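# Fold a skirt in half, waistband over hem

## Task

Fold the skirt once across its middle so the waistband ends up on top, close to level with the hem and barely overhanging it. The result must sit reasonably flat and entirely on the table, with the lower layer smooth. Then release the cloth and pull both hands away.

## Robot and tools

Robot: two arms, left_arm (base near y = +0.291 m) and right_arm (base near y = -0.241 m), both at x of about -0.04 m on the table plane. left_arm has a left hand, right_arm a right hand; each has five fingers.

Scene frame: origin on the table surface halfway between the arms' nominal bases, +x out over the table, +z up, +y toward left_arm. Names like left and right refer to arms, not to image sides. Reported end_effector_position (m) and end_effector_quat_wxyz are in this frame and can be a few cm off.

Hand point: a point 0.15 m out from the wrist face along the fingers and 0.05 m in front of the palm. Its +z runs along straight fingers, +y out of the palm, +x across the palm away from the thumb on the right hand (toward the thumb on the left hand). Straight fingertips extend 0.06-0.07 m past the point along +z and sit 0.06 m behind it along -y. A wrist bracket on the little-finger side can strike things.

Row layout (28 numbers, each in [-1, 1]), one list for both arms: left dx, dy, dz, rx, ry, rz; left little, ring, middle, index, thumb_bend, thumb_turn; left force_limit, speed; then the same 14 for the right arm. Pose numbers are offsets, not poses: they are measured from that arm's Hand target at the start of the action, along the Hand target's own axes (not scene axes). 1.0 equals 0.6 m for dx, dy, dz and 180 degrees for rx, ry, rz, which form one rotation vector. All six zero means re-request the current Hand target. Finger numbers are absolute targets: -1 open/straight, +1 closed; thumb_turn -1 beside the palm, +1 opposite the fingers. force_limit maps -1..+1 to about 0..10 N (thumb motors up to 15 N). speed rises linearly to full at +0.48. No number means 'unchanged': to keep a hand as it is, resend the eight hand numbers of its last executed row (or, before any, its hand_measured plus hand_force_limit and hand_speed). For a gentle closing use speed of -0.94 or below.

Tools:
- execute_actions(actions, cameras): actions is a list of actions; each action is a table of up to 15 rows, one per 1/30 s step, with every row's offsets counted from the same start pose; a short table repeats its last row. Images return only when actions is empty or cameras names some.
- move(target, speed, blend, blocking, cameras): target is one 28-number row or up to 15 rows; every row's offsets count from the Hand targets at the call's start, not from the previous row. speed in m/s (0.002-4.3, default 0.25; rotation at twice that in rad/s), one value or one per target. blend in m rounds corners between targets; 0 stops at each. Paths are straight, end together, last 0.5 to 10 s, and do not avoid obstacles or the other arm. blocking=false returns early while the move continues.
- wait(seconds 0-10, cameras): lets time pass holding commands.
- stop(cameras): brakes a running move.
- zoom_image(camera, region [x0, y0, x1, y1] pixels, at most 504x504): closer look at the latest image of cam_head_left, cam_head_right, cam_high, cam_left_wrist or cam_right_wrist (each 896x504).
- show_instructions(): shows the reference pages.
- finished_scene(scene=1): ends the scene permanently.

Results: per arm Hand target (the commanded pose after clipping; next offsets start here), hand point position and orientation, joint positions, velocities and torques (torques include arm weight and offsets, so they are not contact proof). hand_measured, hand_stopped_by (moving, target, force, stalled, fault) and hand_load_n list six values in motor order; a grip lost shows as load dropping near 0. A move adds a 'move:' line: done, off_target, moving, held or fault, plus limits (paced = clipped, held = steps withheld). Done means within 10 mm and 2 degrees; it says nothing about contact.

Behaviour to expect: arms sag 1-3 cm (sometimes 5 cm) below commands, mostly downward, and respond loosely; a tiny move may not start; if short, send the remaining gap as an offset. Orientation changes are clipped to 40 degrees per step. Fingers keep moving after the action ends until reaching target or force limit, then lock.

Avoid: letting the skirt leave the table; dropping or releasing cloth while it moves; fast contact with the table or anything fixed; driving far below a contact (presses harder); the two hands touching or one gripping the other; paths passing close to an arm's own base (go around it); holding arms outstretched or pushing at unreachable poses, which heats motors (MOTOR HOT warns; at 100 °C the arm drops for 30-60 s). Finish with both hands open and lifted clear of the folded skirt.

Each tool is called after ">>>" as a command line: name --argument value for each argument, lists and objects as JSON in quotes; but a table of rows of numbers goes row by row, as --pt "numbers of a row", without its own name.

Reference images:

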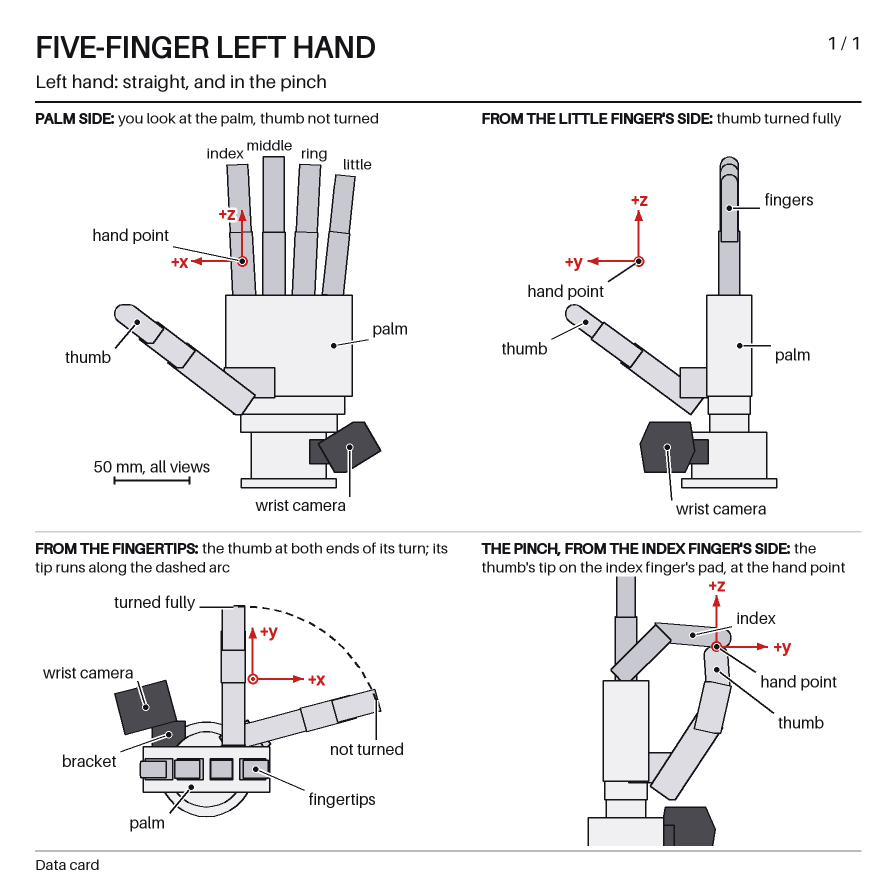

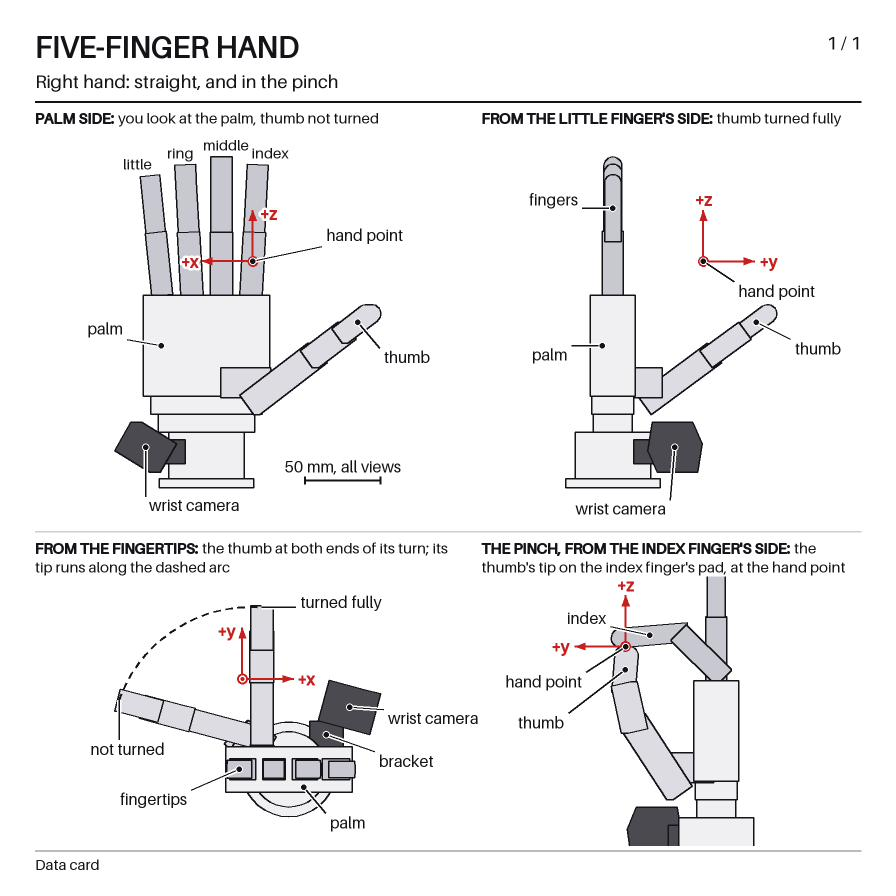

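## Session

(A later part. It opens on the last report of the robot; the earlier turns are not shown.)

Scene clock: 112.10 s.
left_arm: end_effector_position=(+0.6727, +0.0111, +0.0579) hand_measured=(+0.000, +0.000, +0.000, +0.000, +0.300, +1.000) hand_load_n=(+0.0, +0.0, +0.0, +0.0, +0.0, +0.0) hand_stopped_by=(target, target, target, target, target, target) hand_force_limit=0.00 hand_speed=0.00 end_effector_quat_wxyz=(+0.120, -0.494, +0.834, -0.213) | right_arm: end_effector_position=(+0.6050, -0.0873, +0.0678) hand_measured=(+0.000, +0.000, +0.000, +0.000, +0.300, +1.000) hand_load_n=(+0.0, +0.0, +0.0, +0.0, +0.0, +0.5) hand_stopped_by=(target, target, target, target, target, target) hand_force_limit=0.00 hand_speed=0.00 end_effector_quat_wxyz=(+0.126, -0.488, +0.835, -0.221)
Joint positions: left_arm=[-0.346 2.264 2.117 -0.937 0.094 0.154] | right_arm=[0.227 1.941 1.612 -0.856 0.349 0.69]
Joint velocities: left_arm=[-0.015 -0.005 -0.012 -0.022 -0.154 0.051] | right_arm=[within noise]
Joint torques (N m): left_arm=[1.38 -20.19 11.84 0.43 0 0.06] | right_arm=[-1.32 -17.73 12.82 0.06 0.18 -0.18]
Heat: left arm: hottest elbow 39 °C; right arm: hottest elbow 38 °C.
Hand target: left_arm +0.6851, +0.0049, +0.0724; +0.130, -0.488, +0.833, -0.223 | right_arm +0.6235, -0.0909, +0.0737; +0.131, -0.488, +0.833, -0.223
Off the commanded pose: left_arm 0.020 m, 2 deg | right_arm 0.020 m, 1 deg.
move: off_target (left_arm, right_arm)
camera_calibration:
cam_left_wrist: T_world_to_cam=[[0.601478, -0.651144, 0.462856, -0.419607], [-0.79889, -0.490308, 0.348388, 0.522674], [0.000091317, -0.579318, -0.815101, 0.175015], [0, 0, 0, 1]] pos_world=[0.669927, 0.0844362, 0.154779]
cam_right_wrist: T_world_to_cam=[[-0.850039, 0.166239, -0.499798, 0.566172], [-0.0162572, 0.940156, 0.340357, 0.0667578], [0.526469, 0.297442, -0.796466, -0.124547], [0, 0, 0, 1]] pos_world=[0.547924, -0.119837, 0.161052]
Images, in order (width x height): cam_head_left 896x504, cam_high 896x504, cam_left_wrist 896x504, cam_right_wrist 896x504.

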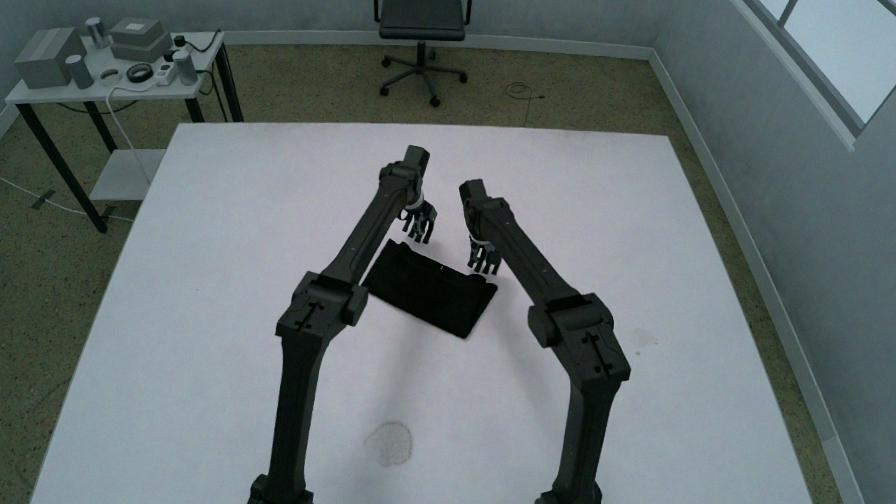

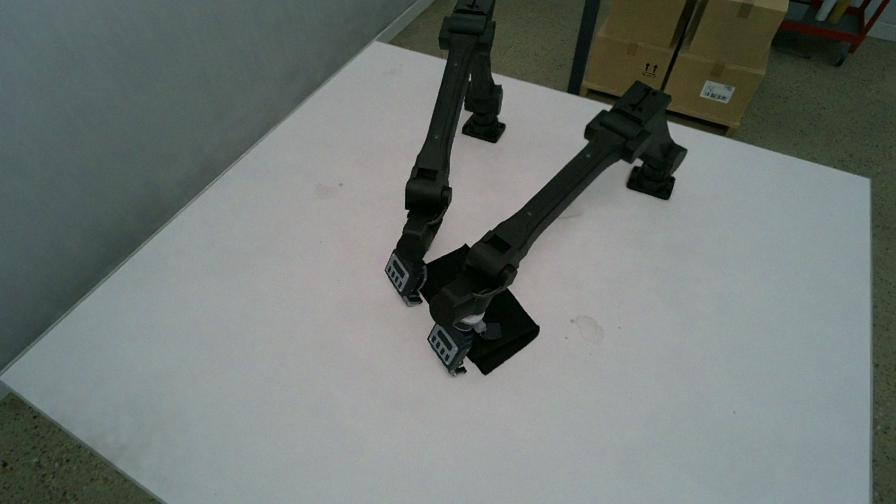

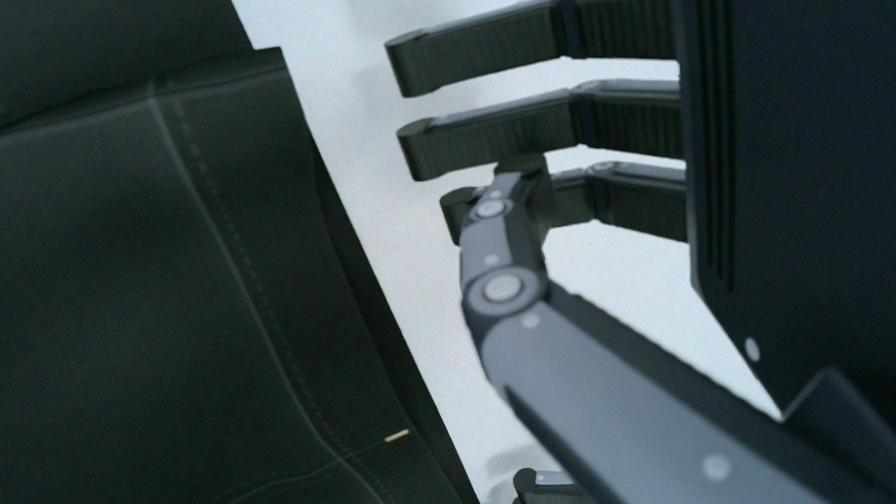

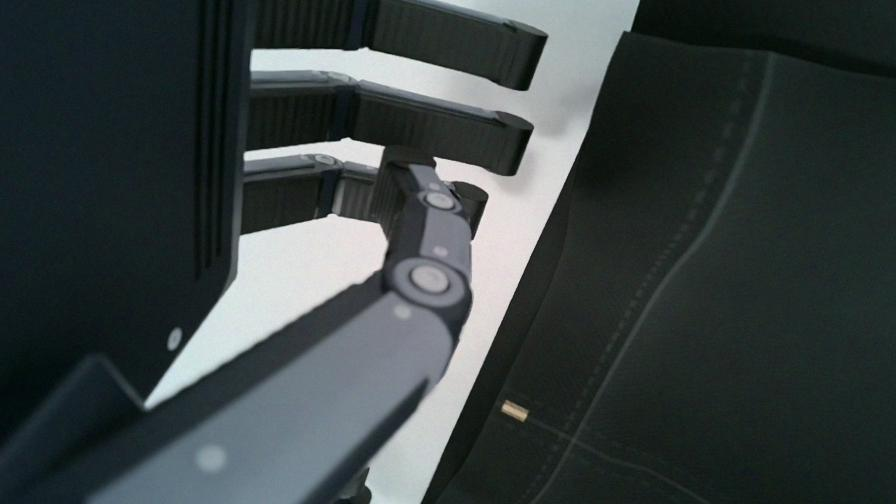

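>>> move --pt "0 -0.08 -0.17 0 0 0 0 0 0 0 0.3 1 0.0 0.0 0 -0.08 -0.17 0 0 0 0 0 0 0 0.3 1 0.0 0.0" --pt "-0.22 -0.05 -0.25 0 0 0 0 0 0 0 0.3 1 0.0 0.0 0.25 -0.15 -0.22 0 0 0 0 0 0 0 0.3 1 0.0 0.0" --speed 0.2 --blend '[0.03, 0]' --cameras '["all"]'

>>> zoom_image --camera "cam_high" --region '[380, 220, 570, 390]'

>>> zoom_image --camera "cam_head_left" --region '[340, 215, 520, 345]'

>>> zoom_image --camera "cam_head_right" --region '[360, 215, 540, 345]'

Scene clock: 114.97 s.
left_arm: end_effector_position=(+0.7010, +0.1496, +0.1996) hand_measured=(+0.000, +0.000, +0.000, +0.000, +0.300, +1.000) hand_load_n=(+0.0, +0.0, +0.0, +0.0, +0.0, +0.0) hand_stopped_by=(target, target, target, target, target, target) hand_force_limit=0.00 hand_speed=0.00 end_effector_quat_wxyz=(+0.118, -0.501, +0.830, -0.213) | right_arm: end_effector_position=(+0.5683, -0.2238, +0.2437) hand_measured=(+0.000, +0.000, +0.000, +0.000, +0.300, +1.000) hand_load_n=(+0.0, +0.0, +0.0, +0.0, -0.5, +0.0) hand_stopped_by=(target, target, target, target, target, target) hand_force_limit=0.00 hand_speed=0.00 end_effector_quat_wxyz=(+0.144, -0.481, +0.834, -0.229)
Joint positions: left_arm=[-0.15 2.29 2.54 -1.361 0.183 0.314] | right_arm=[0.002 1.682 1.699 -1.098 0.256 0.483]
Joint torques (N m): left_arm=[1.03 -20.48 11.66 0.38 0.25 0.16] | right_arm=[-0.85 -16.91 7.83 0.43 0.12 -0.17]
Heat: left arm: hottest elbow 39 °C; right arm: hottest elbow 38 °C.
Hand target: left_arm +0.7070, +0.1443, +0.2174; +0.131, -0.488, +0.833, -0.224 | right_arm +0.5607, -0.2278, +0.2330; +0.131, -0.488, +0.833, -0.223
Off the commanded pose: left_arm 0.019 m, 2 deg | right_arm 0.014 m, 2 deg.
move: off_target (left_arm, right_arm)
camera_calibration:
cam_left_wrist: T_world_to_cam=[[0.613932, -0.63969, 0.462477, -0.422517], [-0.789351, -0.500064, 0.356174, 0.557145], [0.00342694, -0.583723, -0.811945, 0.368512], [0, 0, 0, 1]] pos_world=[0.697917, 0.223437, 0.296175]
cam_right_wrist: T_world_to_cam=[[-0.827279, 0.174413, -0.534031, 0.642779], [-0.0247031, 0.938374, 0.344739, 0.137943], [0.561248, 0.298387, -0.771988, 0.0499338], [0, 0, 0, 1]] pos_world=[0.50714, -0.256451, 0.334258]

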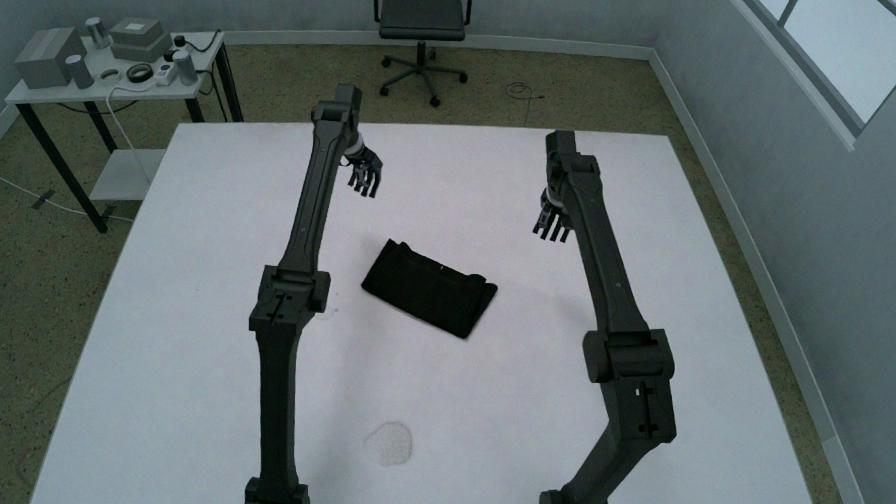

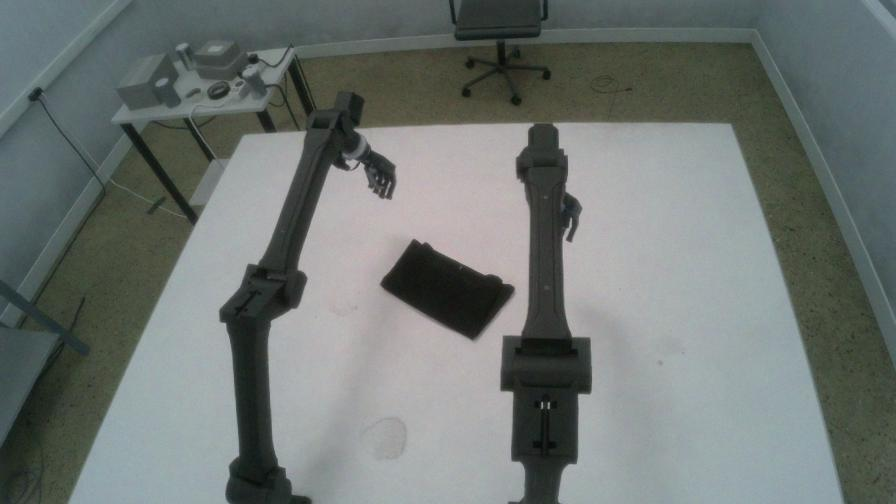

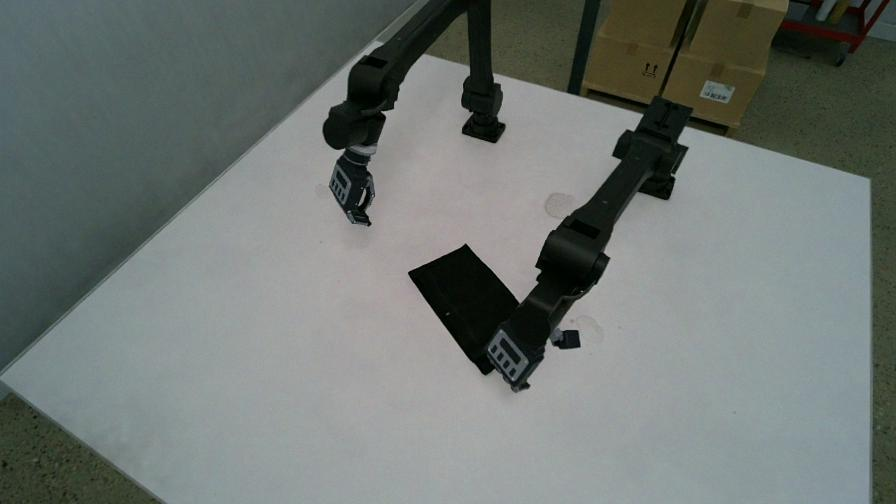

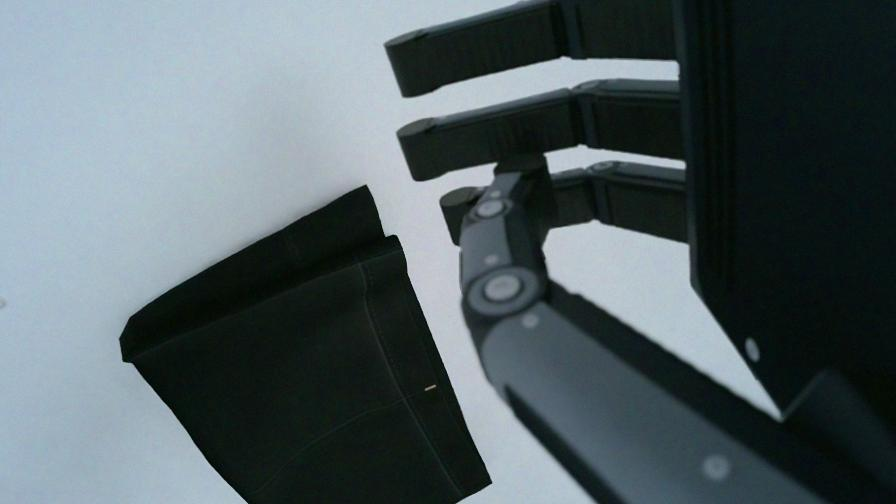

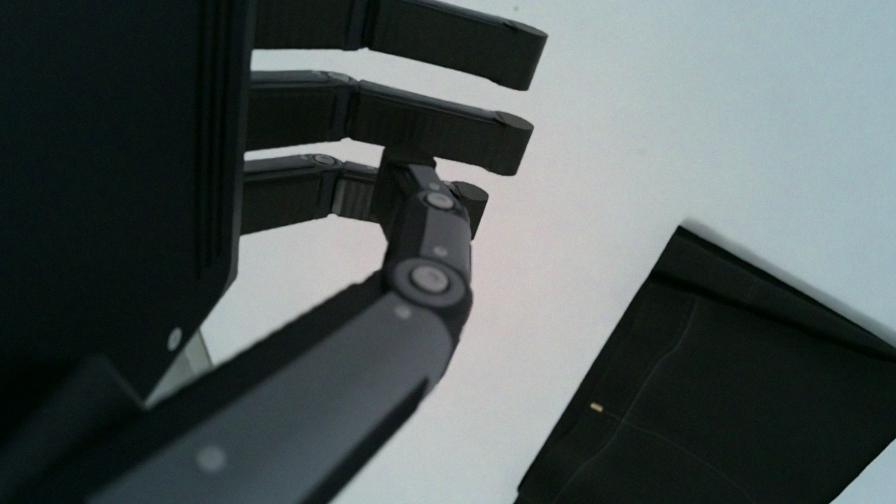

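Scaled by 2.653 from the camera's 896x504 image, which has a finer 1280x720 frame.

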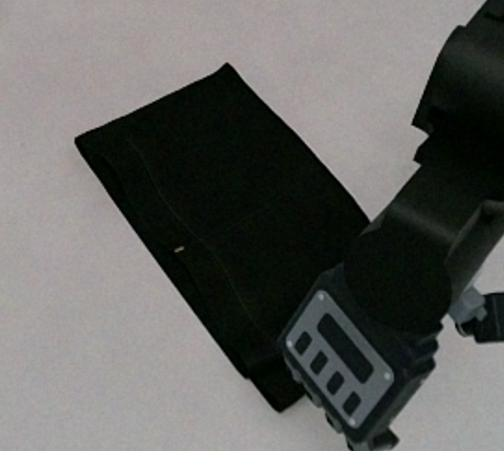

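Scaled by 2.800 from the camera's 896x504 image, which has a finer 1280x720 frame.

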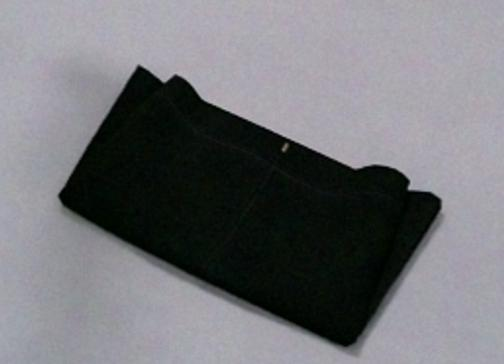

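Scaled by 2.800 from the camera's 896x504 image, which has a finer 1280x720 frame.

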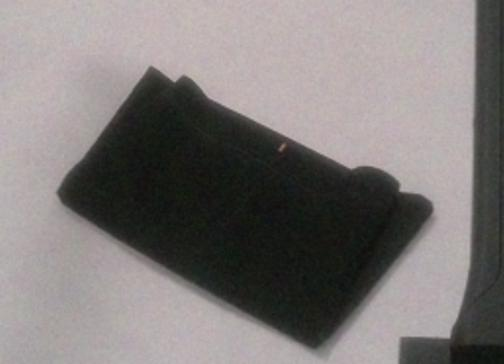

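>>> move --target '[-0.2011, 0.3613, -0.3627, 0, 0, 0, 0, 0, 0, 0, 0.3, 1, 0.0, 0.0, 0.4125, -0.1587, -0.0430, 0, 0, 0, 0, 0, 0, 0, 0.3, 1, 0.0, 0.0]' --speed 0.25 --cameras '["all"]'

>>> zoom_image --camera "cam_high" --region '[400, 235, 550, 385]'

>>> zoom_image --camera "cam_head_left" --region '[350, 225, 510, 345]'

Scene clock: 117.93 s.
left_arm: end_effector_position=(+0.5108, +0.3983, +0.2873) hand_measured=(+0.000, +0.000, +0.000, +0.000, +0.300, +1.000) hand_load_n=(+0.0, +0.0, +0.5, +0.0, +0.0, +0.0) hand_stopped_by=(target, target, target, target, target, target) hand_force_limit=0.00 hand_speed=0.00 end_effector_quat_wxyz=(+0.126, -0.499, +0.829, -0.222) | right_arm: end_effector_position=(+0.4891, -0.4701, +0.2890) hand_measured=(+0.000, +0.000, +0.000, +0.000, +0.300, +1.000) hand_load_n=(+0.0, +0.0, +0.0, +0.0, +0.0, +0.0) hand_stopped_by=(target, target, target, target, target, target) hand_force_limit=0.00 hand_speed=0.00 end_effector_quat_wxyz=(+0.125, -0.484, +0.840, -0.213)
Joint positions: left_arm=[0.27 1.714 1.869 -1.351 0.363 0.71] | right_arm=[-0.478 1.651 1.785 -1.206 0.027 0.06]
Joint torques (N m): left_arm=[1.26 -15.09 8.18 0.25 0.43 0.15] | right_arm=[-0.44 -14.62 13.82 0.25 -0.02 -0.18]
Heat: left arm: hottest elbow 39 °C; right arm: hottest elbow 39 °C.
Hand target: left_arm +0.5072, +0.3945, +0.2973; +0.130, -0.489, +0.833, -0.223 | right_arm +0.5005, -0.4777, +0.3028; +0.131, -0.488, +0.833, -0.223
Off the commanded pose: left_arm 0.011 m, 1 deg | right_arm 0.019 m, 2 deg.
move: off_target (left_arm, right_arm)
camera_calibration:
cam_left_wrist: T_world_to_cam=[[0.602212, -0.63724, 0.480901, -0.187437], [-0.798047, -0.49673, 0.341146, 0.50758], [0.0214857, -0.589224, -0.807684, 0.577151], [0, 0, 0, 1]] pos_world=[0.505549, 0.472759, 0.383135]
cam_right_wrist: T_world_to_cam=[[-0.851913, 0.183326, -0.490546, 0.648067], [-0.00353552, 0.934689, 0.355449, 0.336369], [0.523671, 0.304546, -0.795626, 0.230998], [0, 0, 0, 1]] pos_world=[0.43232, -0.503557, 0.382132]

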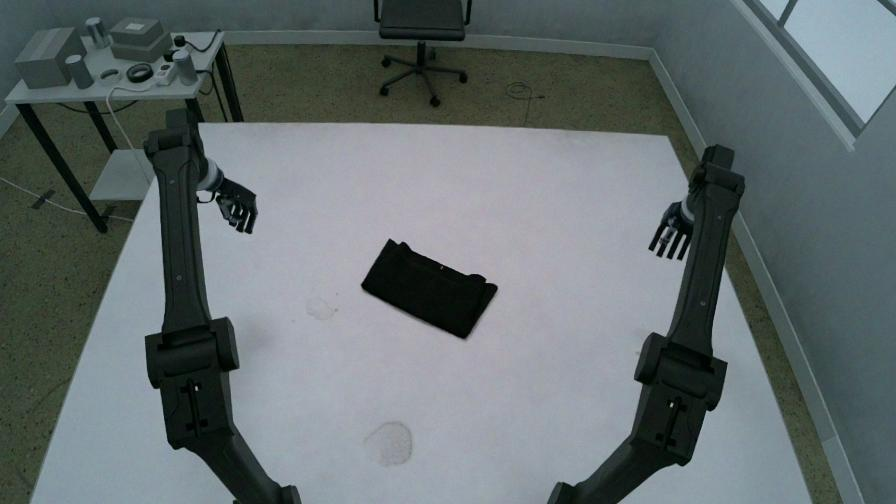

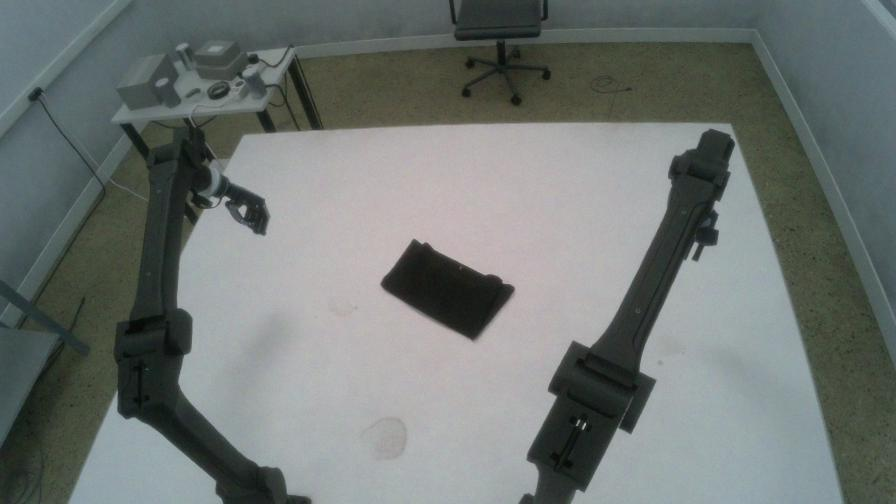

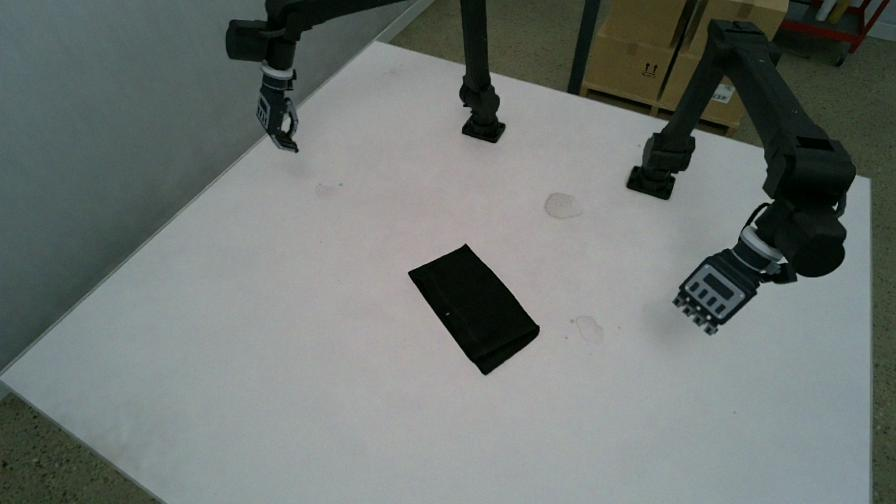

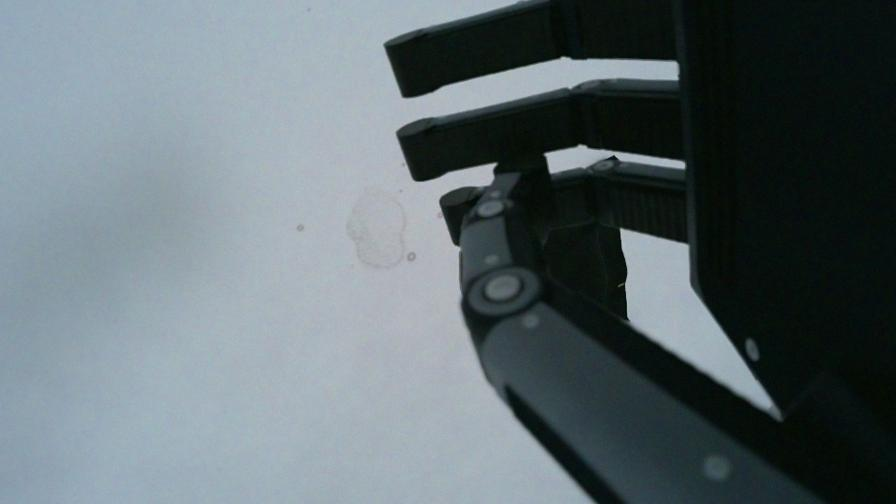

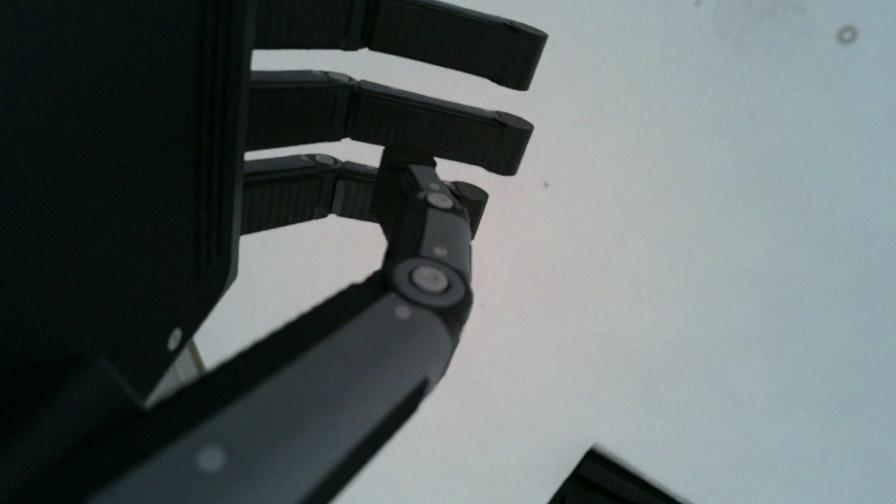

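Scaled by 3.360 from the camera's 896x504 image, which has a finer 1280x720 frame.

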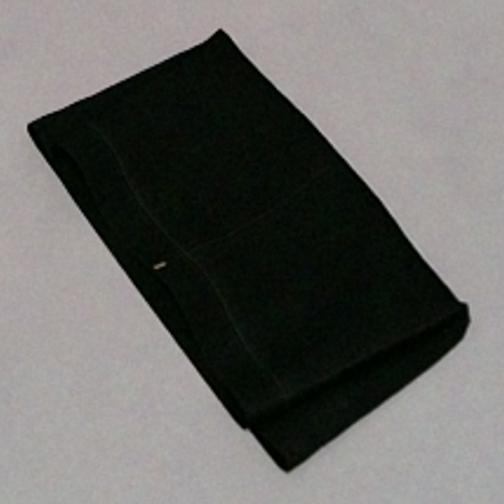

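Scaled by 3.150 from the camera's 896x504 image, which has a finer 1280x720 frame.

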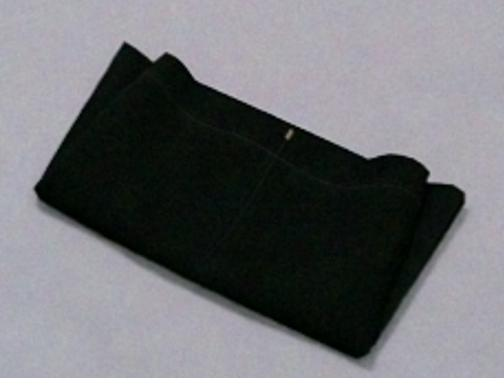

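>>> finished_scene

The scene is finished: the task was done.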